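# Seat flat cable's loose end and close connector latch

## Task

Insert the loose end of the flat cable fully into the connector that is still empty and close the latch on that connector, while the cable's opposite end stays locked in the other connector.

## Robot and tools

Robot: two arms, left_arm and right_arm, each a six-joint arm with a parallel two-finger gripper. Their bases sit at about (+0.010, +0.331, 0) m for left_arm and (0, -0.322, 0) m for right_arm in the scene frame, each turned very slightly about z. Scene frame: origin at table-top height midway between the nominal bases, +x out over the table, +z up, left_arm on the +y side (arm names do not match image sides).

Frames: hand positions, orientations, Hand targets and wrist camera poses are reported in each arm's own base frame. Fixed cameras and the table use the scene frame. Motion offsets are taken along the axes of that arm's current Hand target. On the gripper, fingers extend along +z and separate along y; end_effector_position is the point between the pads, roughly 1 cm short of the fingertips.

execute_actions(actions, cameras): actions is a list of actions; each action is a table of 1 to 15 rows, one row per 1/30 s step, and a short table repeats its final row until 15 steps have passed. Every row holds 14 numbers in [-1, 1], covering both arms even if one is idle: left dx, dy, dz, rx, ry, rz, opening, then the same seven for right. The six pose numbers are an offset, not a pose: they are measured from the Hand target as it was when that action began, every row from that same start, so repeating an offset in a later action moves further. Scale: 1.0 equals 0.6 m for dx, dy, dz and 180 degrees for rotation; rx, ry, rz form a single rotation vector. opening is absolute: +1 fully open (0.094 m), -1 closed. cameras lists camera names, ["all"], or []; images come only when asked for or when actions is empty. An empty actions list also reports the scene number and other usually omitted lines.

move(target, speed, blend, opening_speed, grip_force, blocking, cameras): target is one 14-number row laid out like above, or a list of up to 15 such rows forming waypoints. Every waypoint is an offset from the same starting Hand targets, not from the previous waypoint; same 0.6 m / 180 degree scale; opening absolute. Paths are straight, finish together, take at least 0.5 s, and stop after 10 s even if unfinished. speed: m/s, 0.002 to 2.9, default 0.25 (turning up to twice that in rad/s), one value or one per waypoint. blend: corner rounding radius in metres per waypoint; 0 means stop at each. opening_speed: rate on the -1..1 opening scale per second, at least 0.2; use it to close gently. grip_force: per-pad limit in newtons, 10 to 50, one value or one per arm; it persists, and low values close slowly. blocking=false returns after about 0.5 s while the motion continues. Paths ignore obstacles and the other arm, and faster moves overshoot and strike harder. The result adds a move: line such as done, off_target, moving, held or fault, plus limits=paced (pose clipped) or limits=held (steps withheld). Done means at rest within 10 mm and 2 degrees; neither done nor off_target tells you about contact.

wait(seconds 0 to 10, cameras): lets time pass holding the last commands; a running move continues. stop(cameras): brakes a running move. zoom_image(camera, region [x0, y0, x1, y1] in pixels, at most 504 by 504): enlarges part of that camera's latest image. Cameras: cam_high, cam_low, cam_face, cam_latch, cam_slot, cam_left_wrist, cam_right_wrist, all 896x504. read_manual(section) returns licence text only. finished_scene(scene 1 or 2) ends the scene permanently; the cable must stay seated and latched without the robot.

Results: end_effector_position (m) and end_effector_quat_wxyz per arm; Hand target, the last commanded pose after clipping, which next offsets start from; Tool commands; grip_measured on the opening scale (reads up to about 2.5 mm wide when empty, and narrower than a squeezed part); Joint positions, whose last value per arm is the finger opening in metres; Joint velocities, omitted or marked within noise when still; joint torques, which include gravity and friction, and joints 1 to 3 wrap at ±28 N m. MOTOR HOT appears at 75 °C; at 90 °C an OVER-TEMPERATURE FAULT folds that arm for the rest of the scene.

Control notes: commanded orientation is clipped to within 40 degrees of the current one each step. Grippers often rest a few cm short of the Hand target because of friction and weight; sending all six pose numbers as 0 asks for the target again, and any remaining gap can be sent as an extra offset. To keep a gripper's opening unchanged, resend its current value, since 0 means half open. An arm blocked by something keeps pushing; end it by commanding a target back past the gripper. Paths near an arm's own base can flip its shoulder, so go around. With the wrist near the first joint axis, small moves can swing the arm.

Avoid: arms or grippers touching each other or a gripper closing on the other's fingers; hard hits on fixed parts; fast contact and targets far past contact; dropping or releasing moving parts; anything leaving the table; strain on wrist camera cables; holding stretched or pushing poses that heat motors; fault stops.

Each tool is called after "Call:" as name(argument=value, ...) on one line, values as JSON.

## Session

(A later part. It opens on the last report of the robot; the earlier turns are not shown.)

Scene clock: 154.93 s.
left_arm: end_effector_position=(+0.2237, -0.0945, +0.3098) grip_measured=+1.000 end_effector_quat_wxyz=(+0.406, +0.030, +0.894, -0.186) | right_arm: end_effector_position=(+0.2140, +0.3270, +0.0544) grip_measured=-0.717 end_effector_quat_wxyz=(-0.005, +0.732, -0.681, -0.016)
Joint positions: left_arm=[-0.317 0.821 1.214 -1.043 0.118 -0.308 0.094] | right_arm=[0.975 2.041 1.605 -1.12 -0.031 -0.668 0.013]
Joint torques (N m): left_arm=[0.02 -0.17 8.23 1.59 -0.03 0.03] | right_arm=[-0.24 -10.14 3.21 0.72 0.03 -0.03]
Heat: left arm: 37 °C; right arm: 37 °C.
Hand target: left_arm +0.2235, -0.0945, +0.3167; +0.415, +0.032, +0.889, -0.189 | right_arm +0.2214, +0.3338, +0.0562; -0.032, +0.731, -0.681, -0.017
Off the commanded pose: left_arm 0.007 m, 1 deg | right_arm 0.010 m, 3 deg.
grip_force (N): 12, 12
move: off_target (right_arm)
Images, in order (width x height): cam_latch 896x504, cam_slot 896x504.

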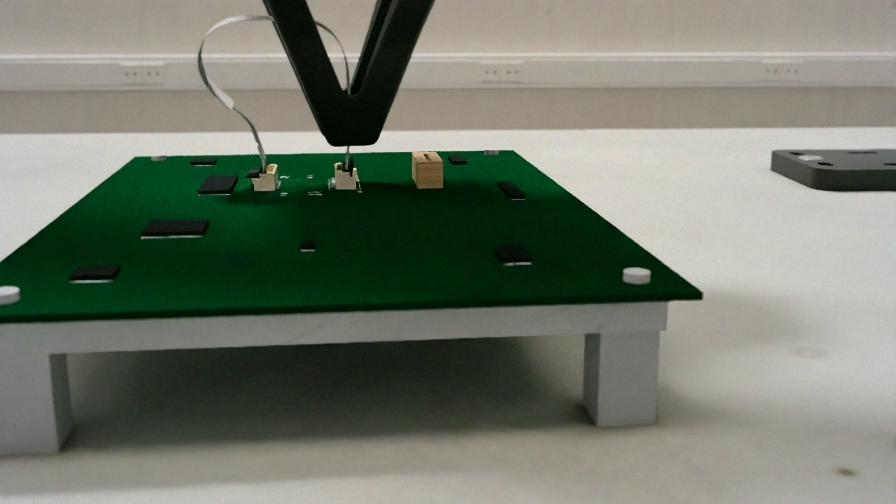

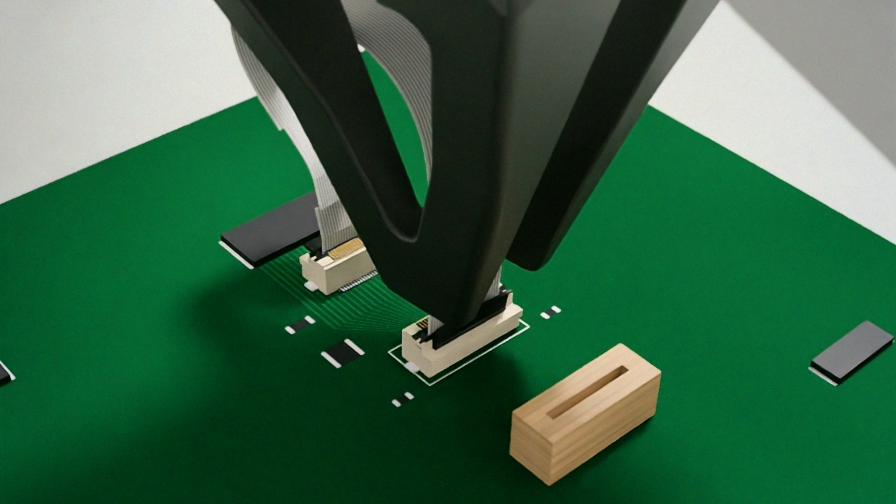

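Call:
move(target=[0,0,0,0,0,0,1,-0.01,0.0015,-0.002,0.001,-0.022,0,-1], speed=0.03, cameras=["cam_latch","cam_slot","cam_right_wrist"])

Call:
zoom_image(camera="cam_latch", region=[300, 90, 400, 210])

Call:
zoom_image(camera="cam_slot", region=[380, 270, 540, 390])

Scene clock: 159.70 s.
left_arm: end_effector_position=(+0.2237, -0.0945, +0.3098) grip_measured=+1.000 end_effector_quat_wxyz=(+0.406, +0.030, +0.894, -0.186) | right_arm: end_effector_position=(+0.2133, +0.3317, +0.0530) grip_measured=-0.717 end_effector_quat_wxyz=(-0.028, +0.731, -0.681, -0.032)
Joint positions: left_arm=[-0.317 0.821 1.214 -1.043 0.118 -0.308 0.094] | right_arm=[0.972 2.008 1.548 -1.045 -0.055 -0.668 0.013]
Joint torques (N m): left_arm=[-0.08 -0.24 8.28 1.61 -0.02 0.01] | right_arm=[-0.65 -10.3 3.41 0.8 -0.13 -0.09]
Heat: left arm: 37 °C; right arm: 37 °C.
Hand target: left_arm +0.2235, -0.0945, +0.3167; +0.415, +0.032, +0.889, -0.189 | right_arm +0.2200, +0.3397, +0.0578; -0.057, +0.730, -0.680, -0.042
Off the commanded pose: left_arm 0.007 m, 1 deg | right_arm 0.011 m, 3 deg.
grip_force (N): 12, 12
move: off_target (right_arm)
Images, in order (width x height): cam_latch 896x504, cam_slot 896x504, cam_right_wrist 896x504.

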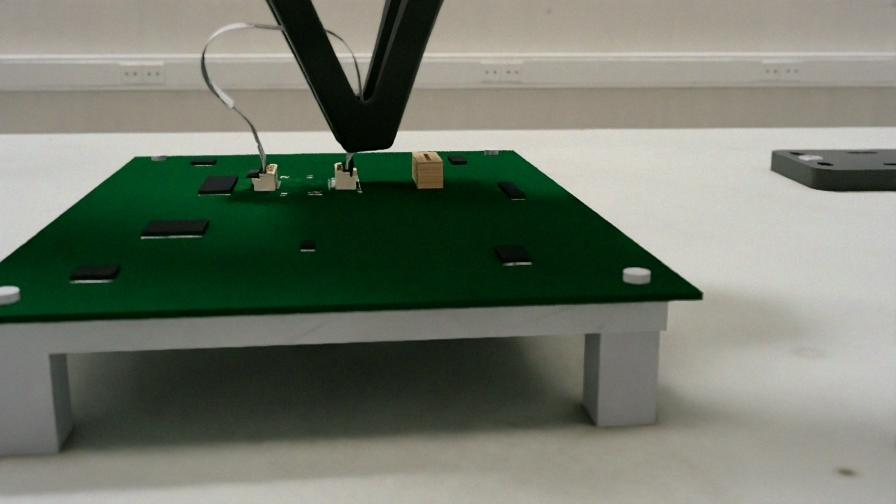

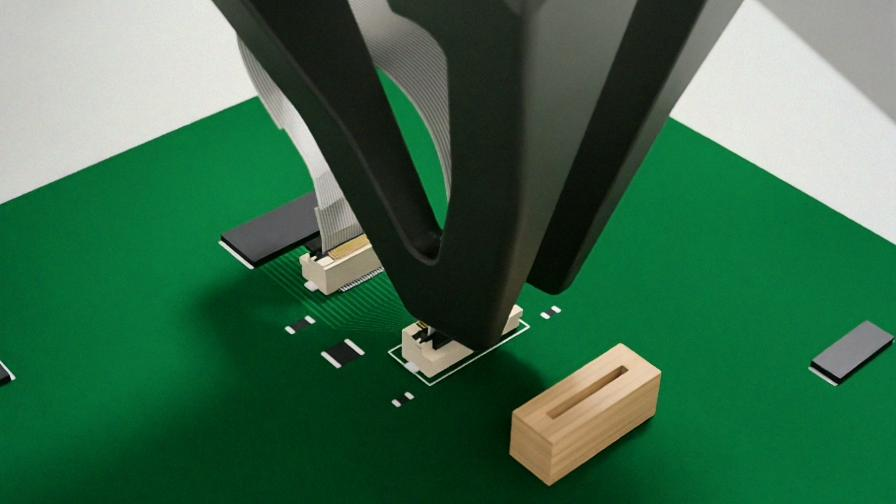

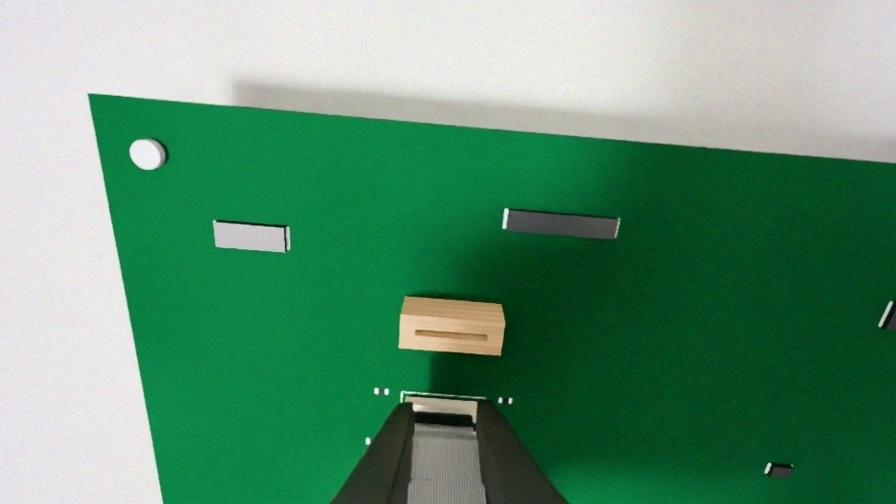

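Scaled by 4.200 from the camera's 896x504 image, which has a finer 1280x720 frame.

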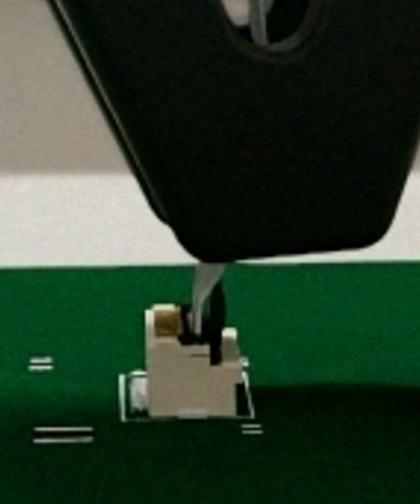

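Scaled by 3.150 from the camera's 896x504 image, which has a finer 1280x720 frame.

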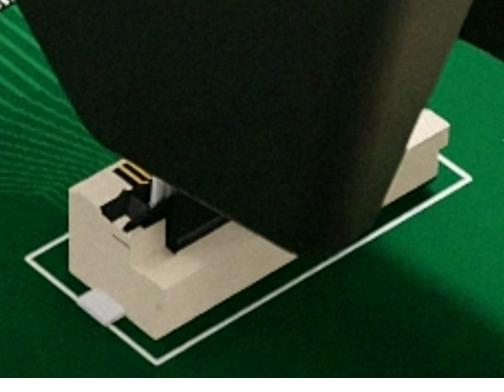

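Call:
move(target=[0,0,0,0,0,0,1,-0.012,0.0015,0.002,0,-0.01,0,-1], speed=0.03, cameras=["cam_latch","cam_slot","cam_right_wrist"])

Call:
zoom_image(camera="cam_latch", region=[300, 90, 400, 210])

Call:
zoom_image(camera="cam_slot", region=[380, 270, 540, 390])

Scene clock: 162.37 s.
left_arm: end_effector_position=(+0.2237, -0.0945, +0.3098) grip_measured=+1.000 end_effector_quat_wxyz=(+0.406, +0.030, +0.894, -0.186) | right_arm: end_effector_position=(+0.2119, +0.3341, +0.0521) grip_measured=-0.717 end_effector_quat_wxyz=(-0.032, +0.731, -0.681, -0.040)
Joint positions: left_arm=[-0.317 0.821 1.214 -1.043 0.118 -0.308 0.094] | right_arm=[0.972 2.005 1.539 -1.03 -0.069 -0.668 0.013]
Joint torques (N m): left_arm=[0.12 -0.16 8.29 1.62 -0.03 0.03] | right_arm=[-0.29 -10.26 3.54 0.94 -0.17 -0.03]
Heat: left arm: 37 °C; right arm: 37 °C.
Hand target: left_arm +0.2235, -0.0945, +0.3167; +0.415, +0.032, +0.889, -0.189 | right_arm +0.2187, +0.3469, +0.0575; -0.068, +0.729, -0.679, -0.053
Off the commanded pose: left_arm 0.007 m, 1 deg | right_arm 0.015 m, 4 deg.
grip_force (N): 12, 12
move: off_target (right_arm)
Images, in order (width x height): cam_latch 896x504, cam_slot 896x504, cam_right_wrist 896x504.

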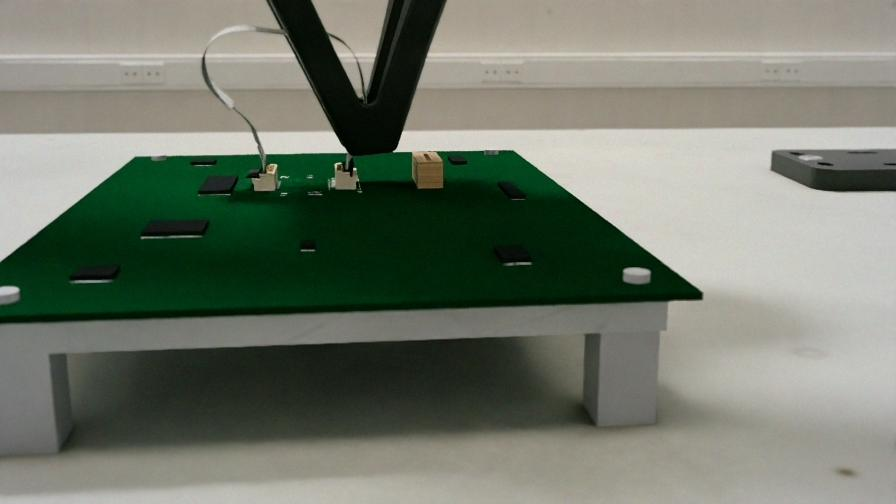

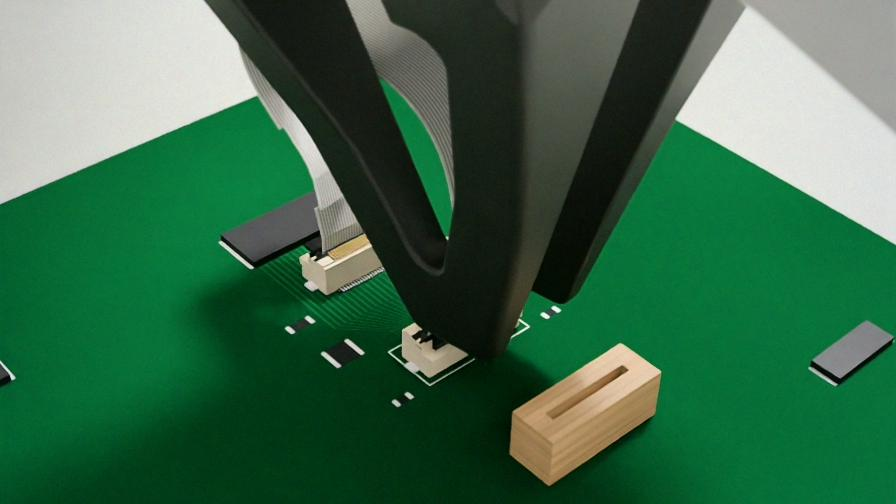

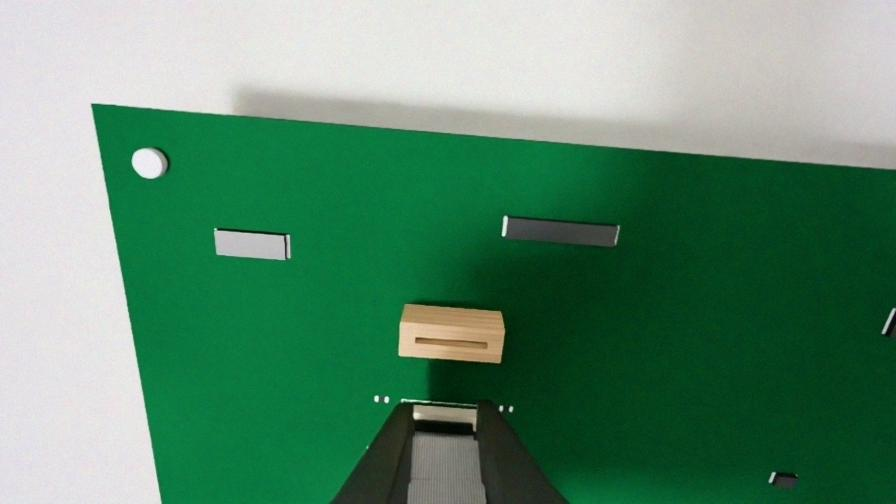

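Scaled by 4.200 from the camera's 896x504 image, which has a finer 1280x720 frame.

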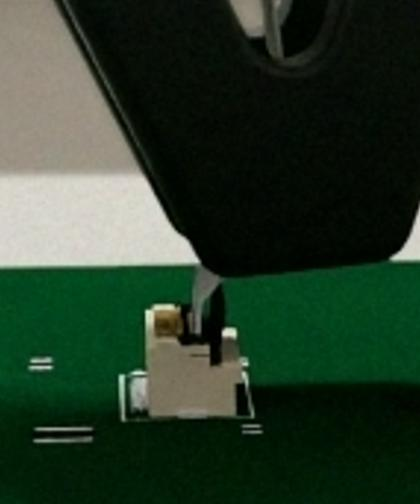

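Scaled by 3.150 from the camera's 896x504 image, which has a finer 1280x720 frame.

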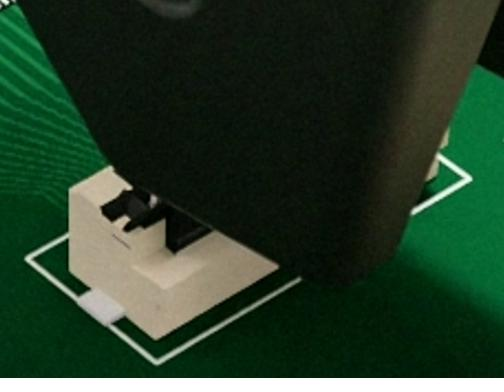

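Call:
move(target=[[0,0,0,0,0,0,1,0,0,0,0,0,0,-0.55],[0,0,0,0,0,0,1,-0.005,0,-0.06,0,0.025,0,-0.55],[0,0,0,0,0,0,1,-0.005,0,-0.06,0,0.025,0,-1]], speed=0.06, grip_force=40, cameras=["cam_latch","cam_slot","cam_right_wrist"])

Call:
zoom_image(camera="cam_latch", region=[300, 90, 400, 210])

Call:
zoom_image(camera="cam_slot", region=[380, 270, 540, 390])

Scene clock: 169.10 s.
left_arm: end_effector_position=(+0.2237, -0.0945, +0.3098) grip_measured=+1.000 end_effector_quat_wxyz=(+0.406, +0.030, +0.894, -0.186) | right_arm: end_effector_position=(+0.2188, +0.3404, +0.0902) grip_measured=-0.991 end_effector_quat_wxyz=(-0.041, +0.730, -0.682, -0.024)
Joint positions: left_arm=[-0.317 0.821 1.214 -1.043 0.118 -0.308 0.094] | right_arm=[0.981 2.005 1.692 -1.169 -0.035 -0.655 0]
Joint torques (N m): left_arm=[0.05 -0.4 8.44 1.54 -0.01 0.03] | right_arm=[0.55 -8.44 6.52 0.2 -0.01 0.01]
Heat: left arm: 37 °C; right arm: 37 °C.
Hand target: left_arm +0.2235, -0.0945, +0.3167; +0.415, +0.032, +0.889, -0.189 | right_arm +0.2179, +0.3437, +0.0935; -0.041, +0.731, -0.681, -0.024
Off the commanded pose: left_arm 0.007 m, 1 deg | right_arm 0.005 m, 0 deg.
grip_force (N): 40, 40
move: done
Images, in order (width x height): cam_latch 896x504, cam_slot 896x504, cam_right_wrist 896x504.

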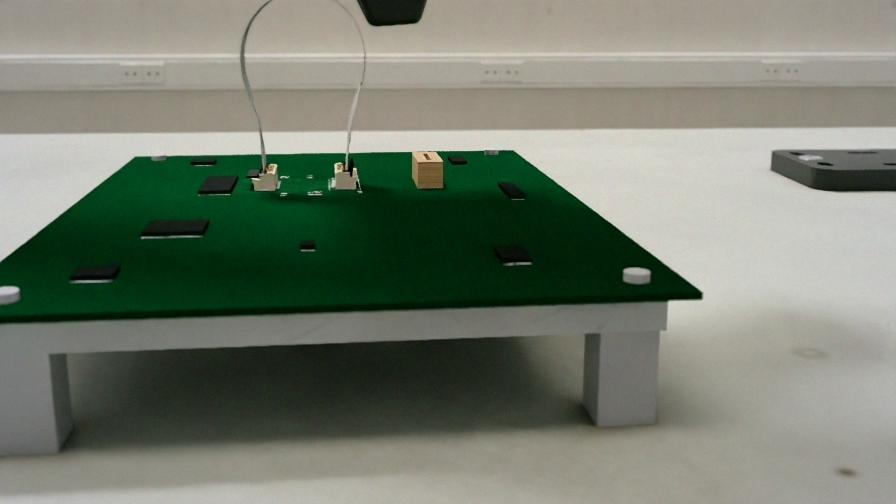

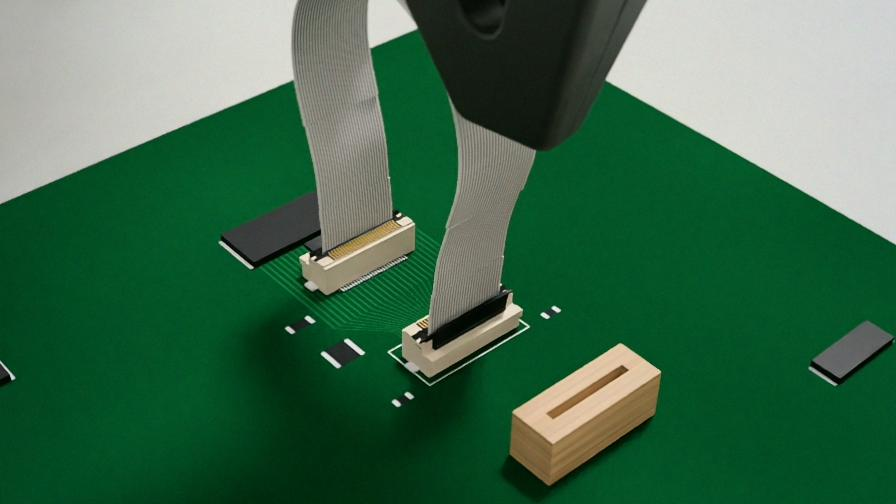

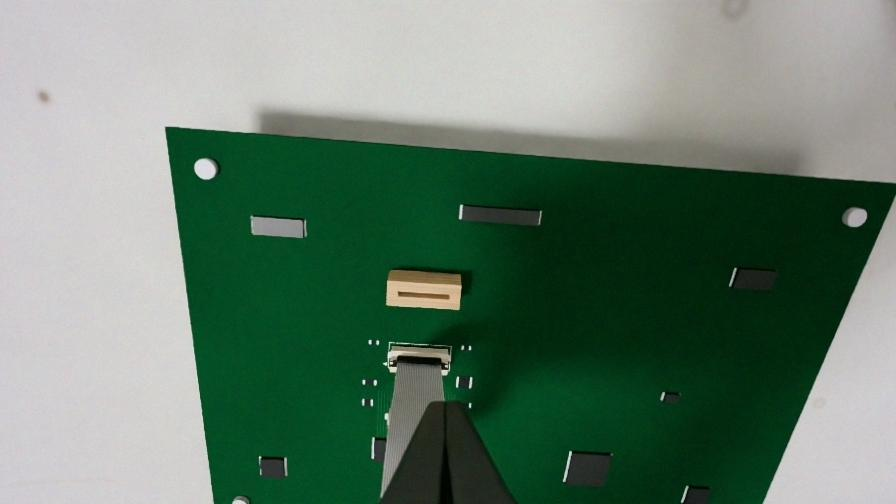

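Scaled by 4.200 from the camera's 896x504 image, which has a finer 1280x720 frame.

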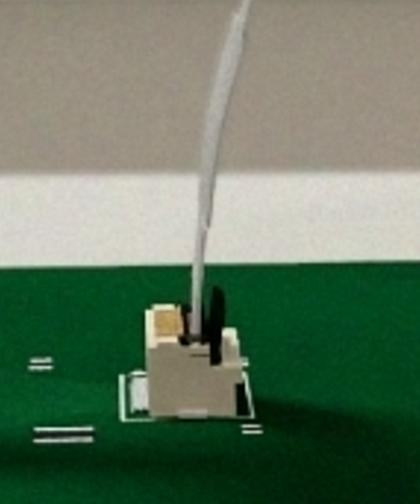

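Scaled by 3.150 from the camera's 896x504 image, which has a finer 1280x720 frame.

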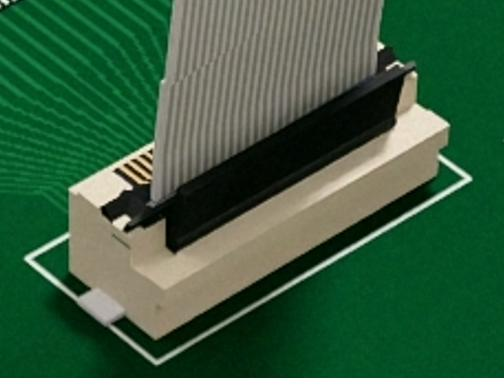

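Call:
move(target=[0,0,0,0,0,0,1,0.0192,0.0112,0.045,0,0,0,-1], speed=0.05, cameras=["cam_latch","cam_slot","cam_right_wrist"])

Call:
zoom_image(camera="cam_latch", region=[300, 90, 400, 210])

Scene clock: 173.97 s.
left_arm: end_effector_position=(+0.2237, -0.0945, +0.3098) grip_measured=+1.000 end_effector_quat_wxyz=(+0.406, +0.030, +0.894, -0.186) | right_arm: end_effector_position=(+0.2123, +0.3306, +0.0587) grip_measured=-0.991 end_effector_quat_wxyz=(-0.026, +0.730, -0.683, -0.022)
Joint positions: left_arm=[-0.317 0.821 1.214 -1.043 0.118 -0.308 0.094] | right_arm=[0.981 2.005 1.568 -1.076 -0.035 -0.655 0]
Joint torques (N m): left_arm=[0.02 -0.36 8.35 1.57 0 -0.04] | right_arm=[0.4 -10.43 4 0.41 -0.01 -0.01]
Heat: left arm: 37 °C; right arm: 37 °C.
Hand target: left_arm +0.2235, -0.0945, +0.3167; +0.415, +0.032, +0.889, -0.189 | right_arm +0.2125, +0.3342, +0.0653; -0.041, +0.731, -0.681, -0.024
Off the commanded pose: left_arm 0.007 m, 1 deg | right_arm 0.008 m, 2 deg.
grip_force (N): 40, 40
move: done
Images, in order (width x height): cam_latch 896x504, cam_slot 896x504, cam_right_wrist 896x504.

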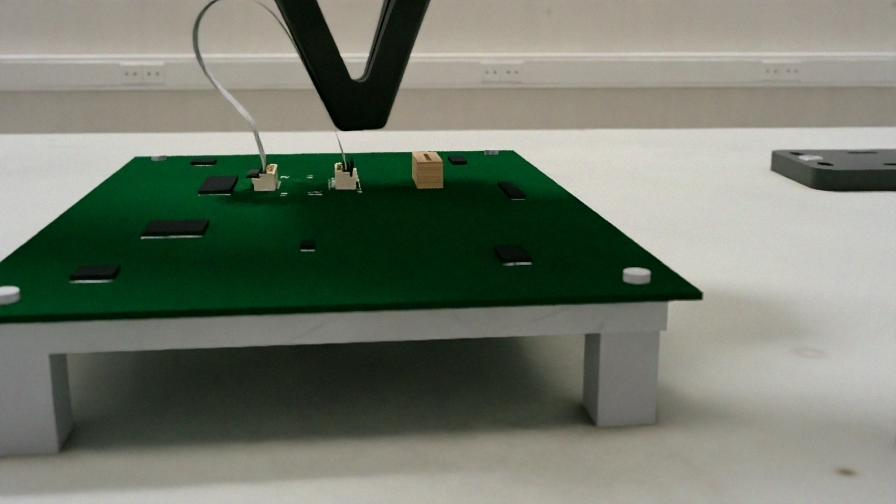

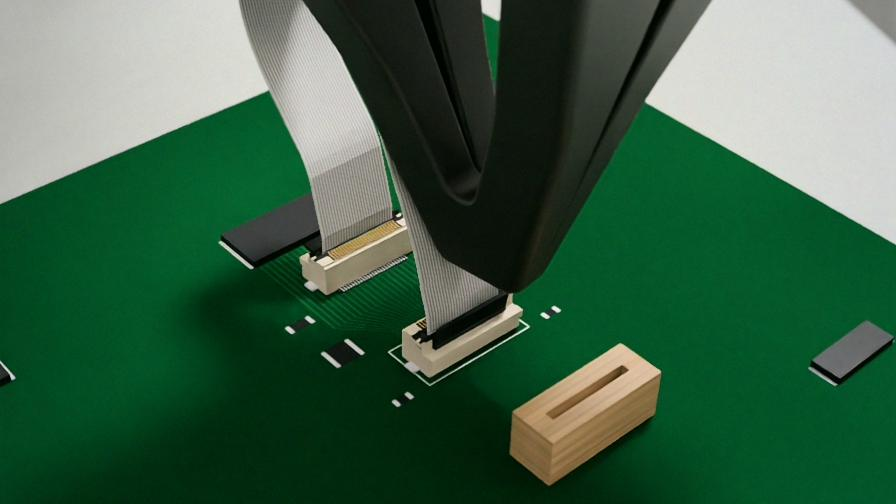

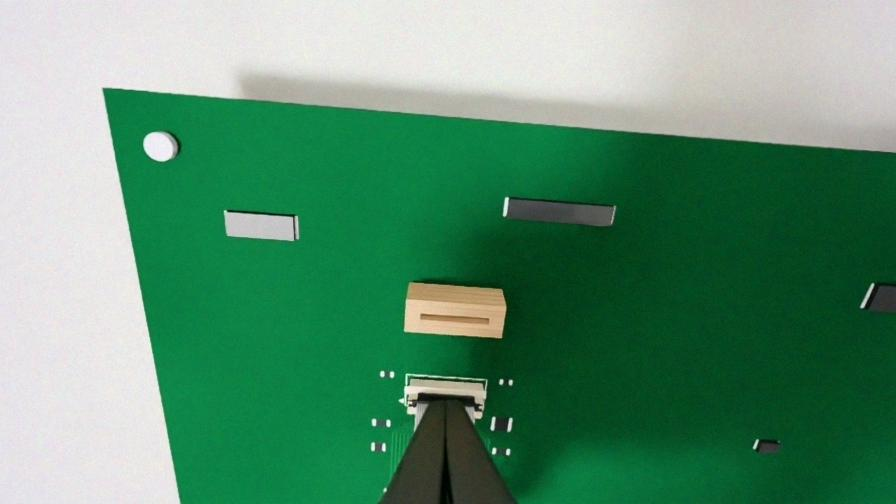

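Scaled by 4.200 from the camera's 896x504 image, which has a finer 1280x720 frame.

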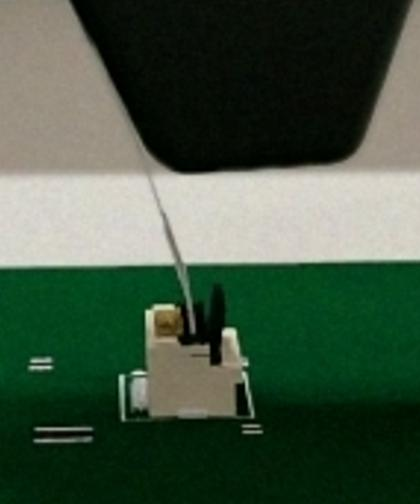

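Call:
move(target=[0,0,0,0,0,0,1,-0.0085,-0.004,0.0155,0,0,0,-1], speed=0.03, cameras=["cam_latch","cam_slot"])

Call:
zoom_image(camera="cam_latch", region=[300, 90, 400, 210])

Scene clock: 180.07 s.
left_arm: end_effector_position=(+0.2237, -0.0945, +0.3098) grip_measured=+1.000 end_effector_quat_wxyz=(+0.406, +0.030, +0.894, -0.186) | right_arm: end_effector_position=(+0.2151, +0.3349, +0.0591) grip_measured=-0.991 end_effector_quat_wxyz=(-0.036, +0.729, -0.683, -0.024)
Joint positions: left_arm=[-0.317 0.821 1.214 -1.043 0.118 -0.308 0.094] | right_arm=[0.981 2.005 1.568 -1.055 -0.035 -0.653 0]
Joint torques (N m): left_arm=[-0.03 -0.18 8.35 1.58 -0.02 -0.03] | right_arm=[0.72 -8.23 4.71 0.47 -0.01 0.02]
Heat: left arm: 37 °C; right arm: 38 °C.
Hand target: left_arm +0.2235, -0.0945, +0.3167; +0.415, +0.032, +0.889, -0.189 | right_arm +0.2148, +0.3404, +0.0566; -0.041, +0.731, -0.681, -0.024
Off the commanded pose: left_arm 0.007 m, 1 deg | right_arm 0.006 m, 1 deg.
grip_force (N): 40, 40
move: done
Images, in order (width x height): cam_latch 896x504, cam_slot 896x504.

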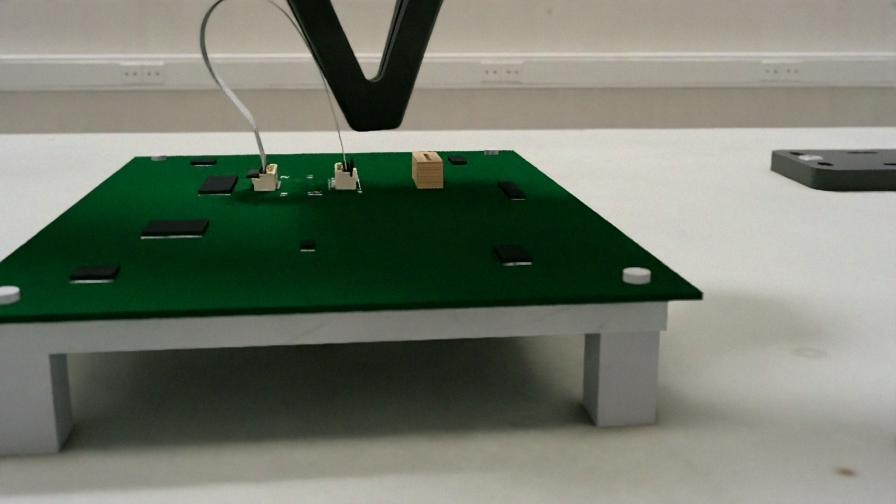

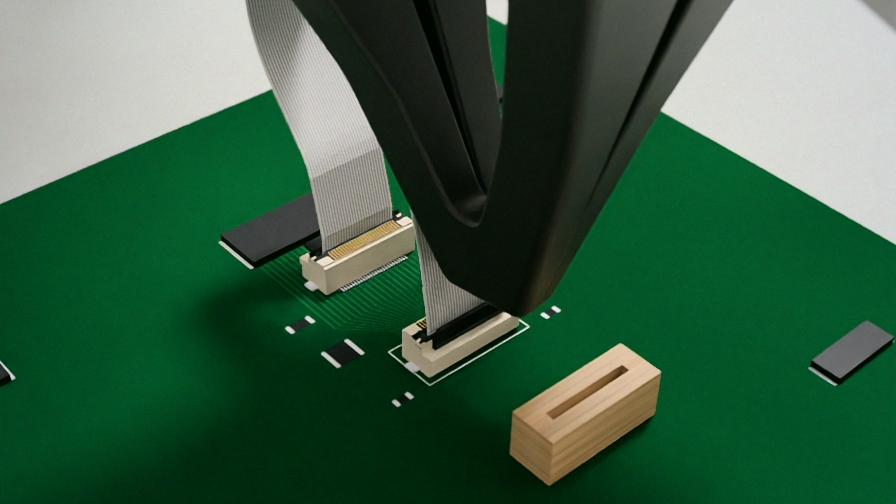

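Scaled by 4.200 from the camera's 896x504 image, which has a finer 1280x720 frame.

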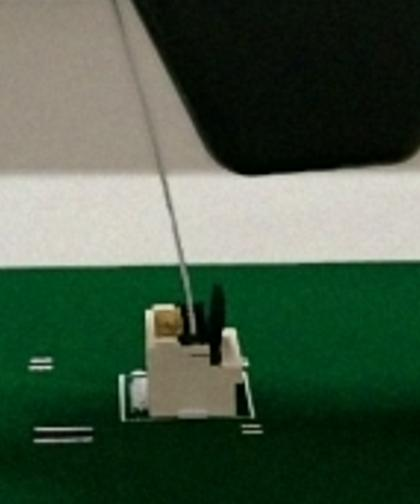

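Call:
move(target=[0,0,0,0,0,0,1,0.002,0,0.02,0,0,0,-1], speed=0.03, cameras=["cam_latch","cam_slot"])

Call:
zoom_image(camera="cam_latch", region=[300, 90, 400, 210])

Scene clock: 181.93 s.
left_arm: end_effector_position=(+0.2237, -0.0945, +0.3098) grip_measured=+1.000 end_effector_quat_wxyz=(+0.406, +0.030, +0.894, -0.186) | right_arm: end_effector_position=(+0.2167, +0.3372, +0.0506) grip_measured=-0.991 end_effector_quat_wxyz=(-0.042, +0.729, -0.683, -0.025)
Joint positions: left_arm=[-0.317 0.821 1.214 -1.043 0.118 -0.308 0.094] | right_arm=[0.981 2.012 1.543 -1.011 -0.035 -0.653 0]
Joint torques (N m): left_arm=[0.08 -0.27 8.25 1.59 -0.02 0.04] | right_arm=[0.66 -8.02 4.1 0.52 -0.01 0.01]
Heat: left arm: 37 °C; right arm: 37 °C.
Hand target: left_arm +0.2235, -0.0945, +0.3167; +0.415, +0.032, +0.889, -0.189 | right_arm +0.2152, +0.3404, +0.0447; -0.041, +0.731, -0.681, -0.024
Off the commanded pose: left_arm 0.007 m, 1 deg | right_arm 0.007 m, 0 deg.
grip_force (N): 40, 40
move: done
Images, in order (width x height): cam_latch 896x504, cam_slot 896x504.

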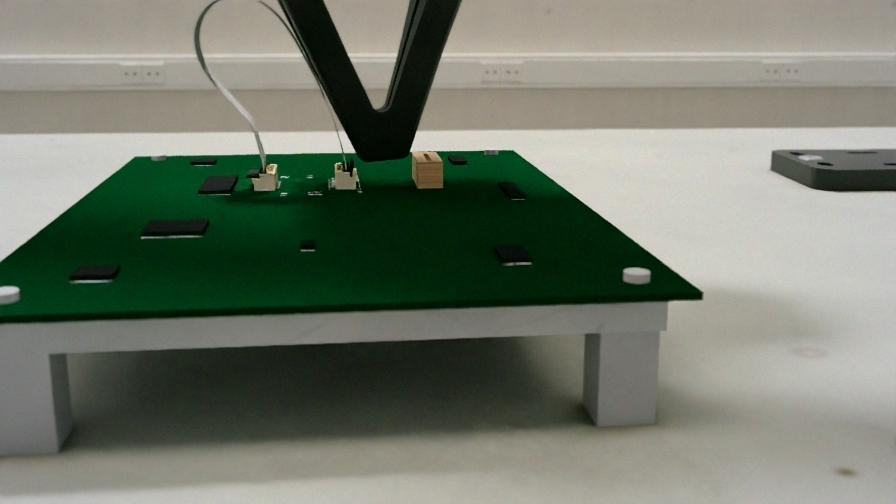

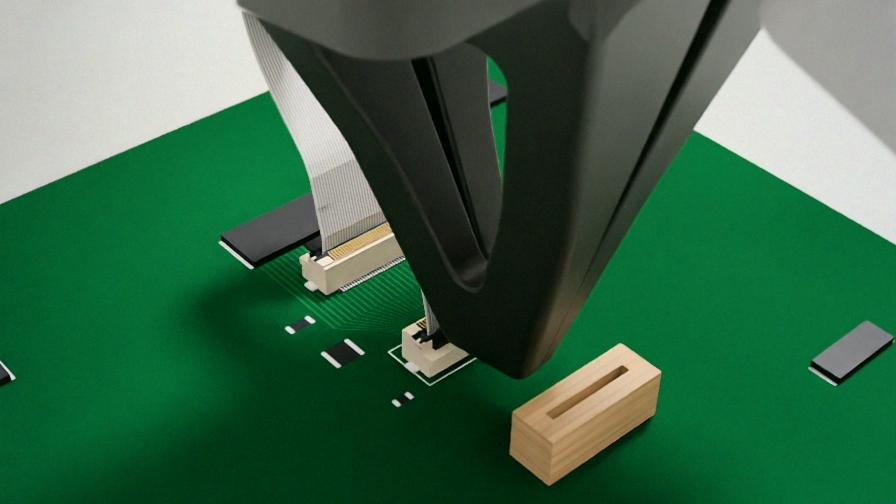

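Scaled by 4.200 from the camera's 896x504 image, which has a finer 1280x720 frame.

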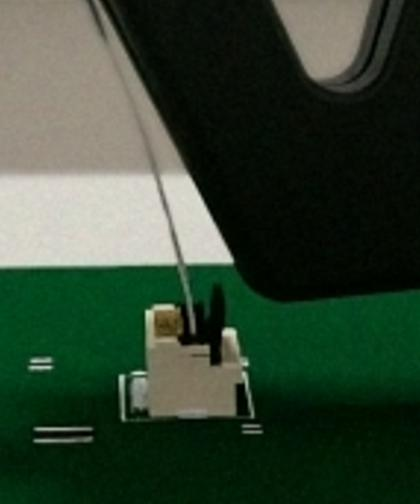

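Call:
move(target=[[0,0,0,0,0,0,1,0,0,-0.02,0,0,0,-1],[0,0,0,0,0,0,1,0.009,0.003,-0.02,0,0,0,-1]], speed=0.03, cameras=["cam_latch","cam_slot"])

Call:
zoom_image(camera="cam_latch", region=[300, 90, 400, 210])

Scene clock: 184.17 s.
left_arm: end_effector_position=(+0.2237, -0.0945, +0.3098) grip_measured=+1.000 end_effector_quat_wxyz=(+0.406, +0.030, +0.894, -0.186) | right_arm: end_effector_position=(+0.2160, +0.3362, +0.0505) grip_measured=-0.991 end_effector_quat_wxyz=(-0.039, +0.729, -0.683, -0.024)
Joint positions: left_arm=[-0.317 0.821 1.214 -1.043 0.118 -0.308 0.094] | right_arm=[0.981 2.012 1.543 -1.016 -0.035 -0.653 0]
Joint torques (N m): left_arm=[0.01 -0.23 8.42 1.56 -0.01 -0.01] | right_arm=[0.16 -10.45 3.85 0.25 -0.02 -0.06]
Heat: left arm: 37 °C; right arm: 37 °C.
Hand target: left_arm +0.2235, -0.0945, +0.3167; +0.415, +0.032, +0.889, -0.189 | right_arm +0.2135, +0.3338, +0.0561; -0.041, +0.731, -0.681, -0.024
Off the commanded pose: left_arm 0.007 m, 1 deg | right_arm 0.007 m, 0 deg.
grip_force (N): 40, 40
move: done
Images, in order (width x height): cam_latch 896x504, cam_slot 896x504.

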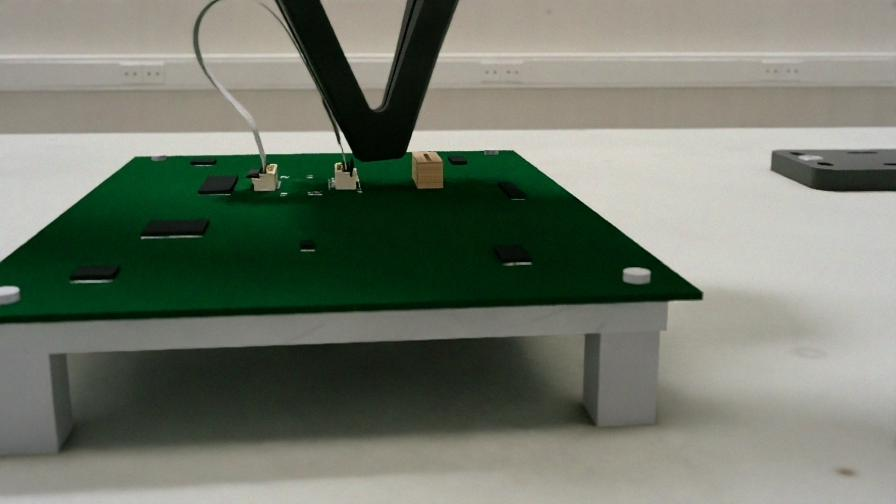

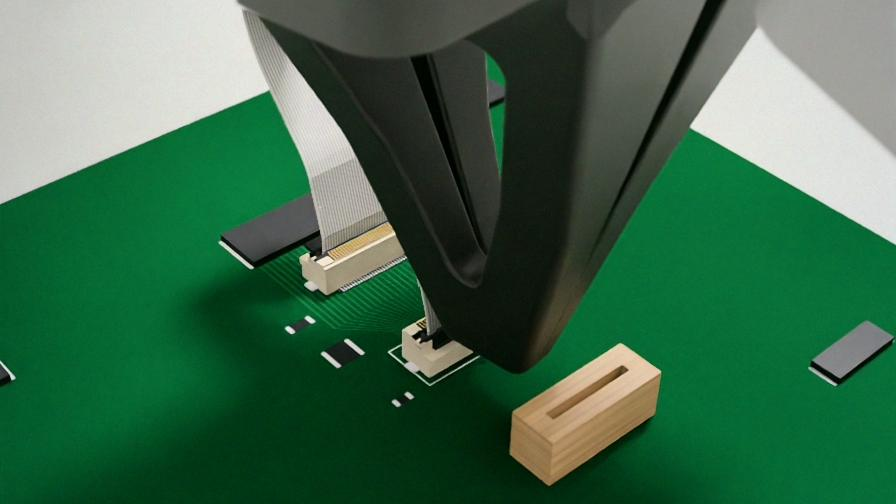

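Scaled by 4.200 from the camera's 896x504 image, which has a finer 1280x720 frame.

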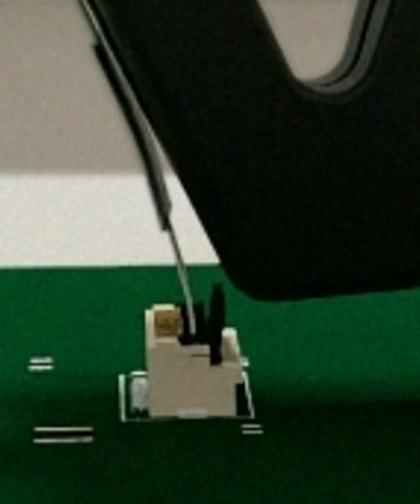

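Call:
move(target=[[0,0,0,0,0,0,1,0,0,-0.02,0,0,0,-1],[0,0,0,0,0,0,1,0.007,0,-0.01,0,0,0,-1]], speed=0.03, cameras=["cam_latch"])

Call:
zoom_image(camera="cam_latch", region=[300, 90, 400, 210])

Scene clock: 186.03 s.
left_arm: end_effector_position=(+0.2237, -0.0945, +0.3098) grip_measured=+1.000 end_effector_quat_wxyz=(+0.406, +0.030, +0.894, -0.186) | right_arm: end_effector_position=(+0.2136, +0.3326, +0.0497) grip_measured=-0.991 end_effector_quat_wxyz=(-0.031, +0.730, -0.682, -0.023)
Joint positions: left_arm=[-0.317 0.821 1.214 -1.043 0.118 -0.308 0.094] | right_arm=[0.981 2.012 1.541 -1.031 -0.035 -0.656 0]
Joint torques (N m): left_arm=[0.12 -0.36 8.17 1.6 0.01 0.06] | right_arm=[-0.46 -11.89 3.59 0.23 -0.02 -0.11]
Heat: left arm: 37 °C; right arm: 38 °C.
Hand target: left_arm +0.2235, -0.0945, +0.3167; +0.415, +0.032, +0.889, -0.189 | right_arm +0.2136, +0.3289, +0.0616; -0.041, +0.731, -0.681, -0.024
Off the commanded pose: left_arm 0.007 m, 1 deg | right_arm 0.013 m, 1 deg.
grip_force (N): 40, 40
move: off_target (right_arm)
Images, in order (width x height): cam_latch 896x504.

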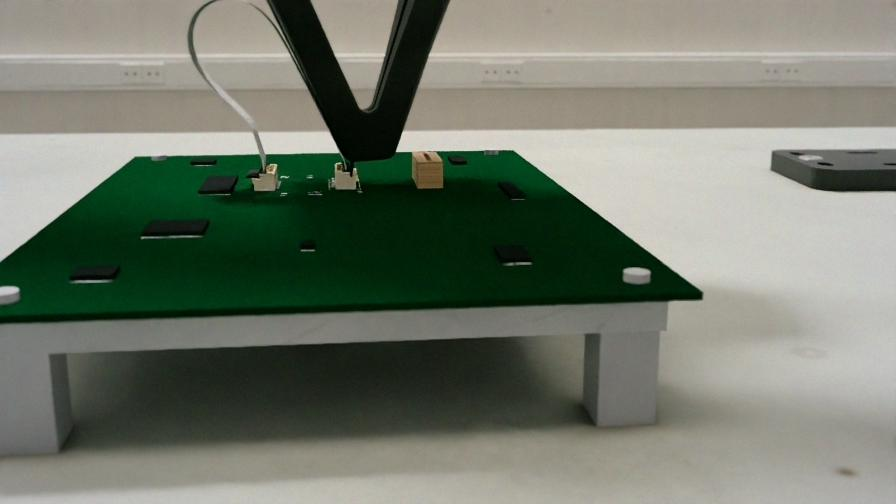

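Scaled by 4.200 from the camera's 896x504 image, which has a finer 1280x720 frame.

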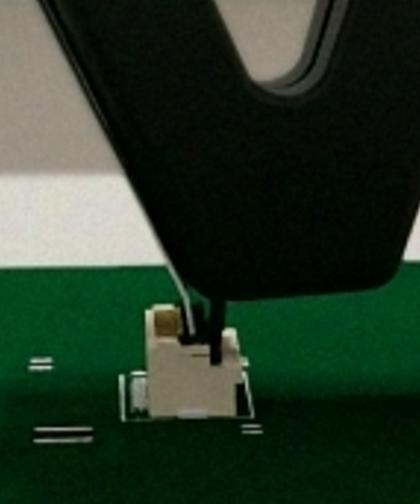

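Call:
wait(seconds=0.1, cameras=["cam_slot","cam_face","cam_right_wrist"])

Call:
zoom_image(camera="cam_slot", region=[380, 270, 540, 390])

Call:
zoom_image(camera="cam_right_wrist", region=[370, 340, 530, 450])

Call:
zoom_image(camera="cam_face", region=[410, 160, 570, 270])

Scene clock: 188.63 s.
left_arm: end_effector_position=(+0.2237, -0.0945, +0.3098) grip_measured=+1.000 end_effector_quat_wxyz=(+0.406, +0.030, +0.894, -0.186) | right_arm: end_effector_position=(+0.2136, +0.3326, +0.0497) grip_measured=-0.991 end_effector_quat_wxyz=(-0.031, +0.730, -0.682, -0.023)
Joint positions: left_arm=[-0.317 0.821 1.214 -1.043 0.118 -0.308 0.094] | right_arm=[0.981 2.012 1.541 -1.031 -0.035 -0.657 0]
Joint torques (N m): left_arm=[0.09 -0.1 8.4 1.58 0 -0.01] | right_arm=[-0.43 -11.89 3.59 0.24 -0.02 -0.09]
Heat: left arm: 37 °C; right arm: 38 °C.
Hand target: left_arm +0.2235, -0.0945, +0.3167; +0.415, +0.032, +0.889, -0.189 | right_arm +0.2136, +0.3289, +0.0616; -0.041, +0.731, -0.681, -0.024
Tool commands: left_gripper/opening=+1.0 right_gripper/opening=-1.0
Off the commanded pose: left_arm 0.007 m, 1 deg | right_arm 0.013 m, 1 deg.
grip_force (N): 40, 40
wait: 0.10 s; at rest from the start
Images, in order (width x height): cam_face 896x504, cam_slot 896x504, cam_right_wrist 896x504.

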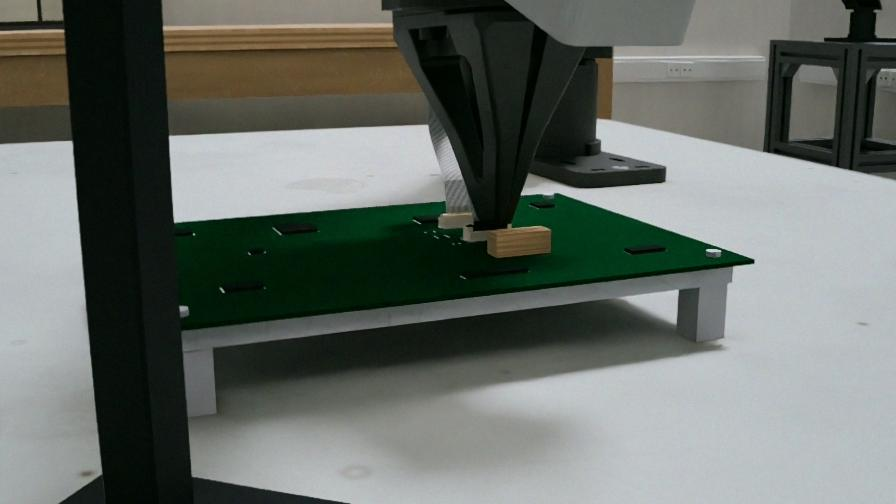

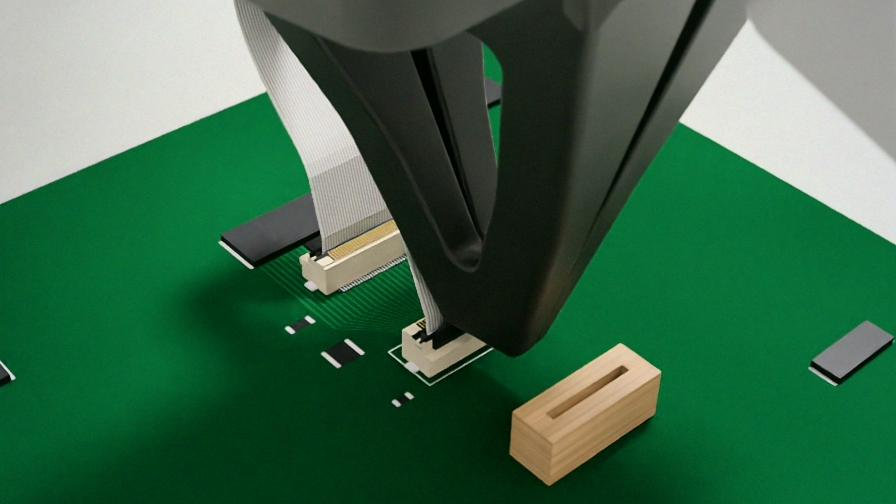

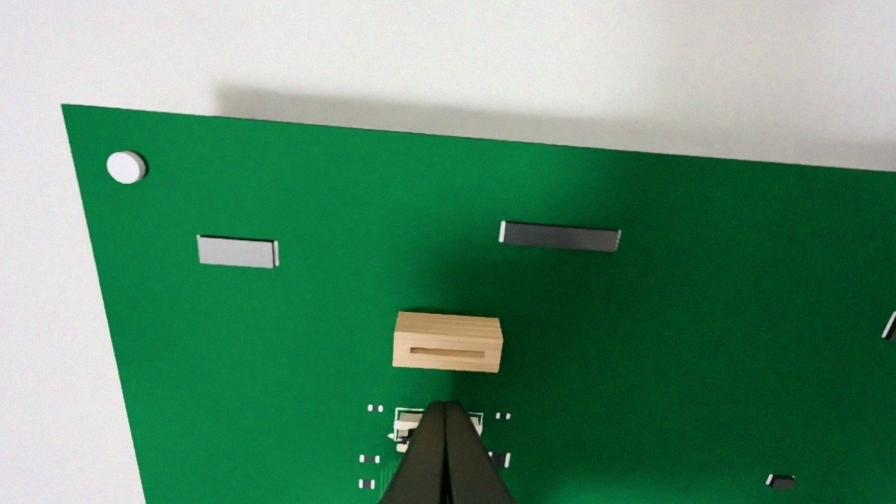

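Scaled by 3.150 from the camera's 896x504 image, which has a finer 1280x720 frame.

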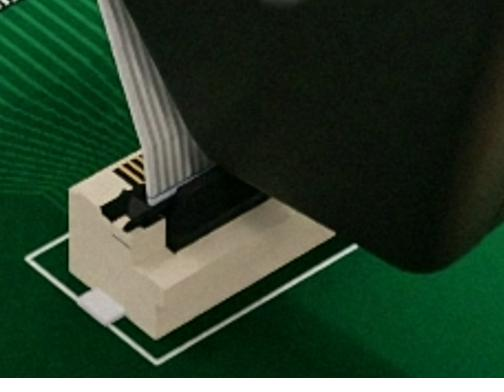

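Scaled by 3.150 from the camera's 896x504 image, which has a finer 1280x720 frame.

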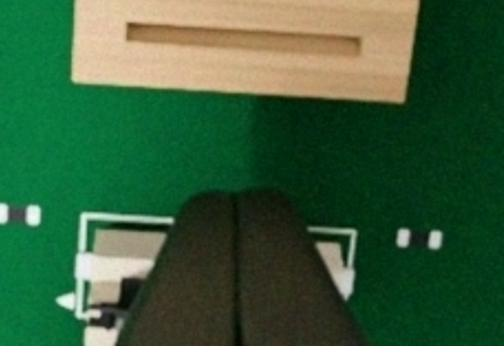

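Scaled by 3.150 from the camera's 896x504 image, which has a finer 1280x720 frame.

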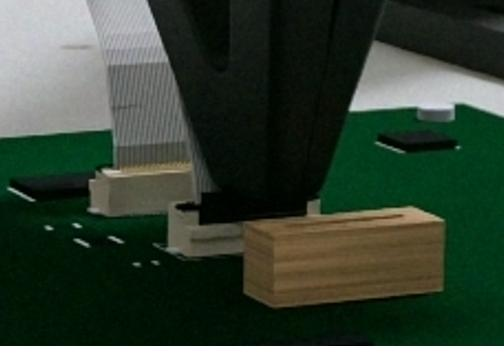

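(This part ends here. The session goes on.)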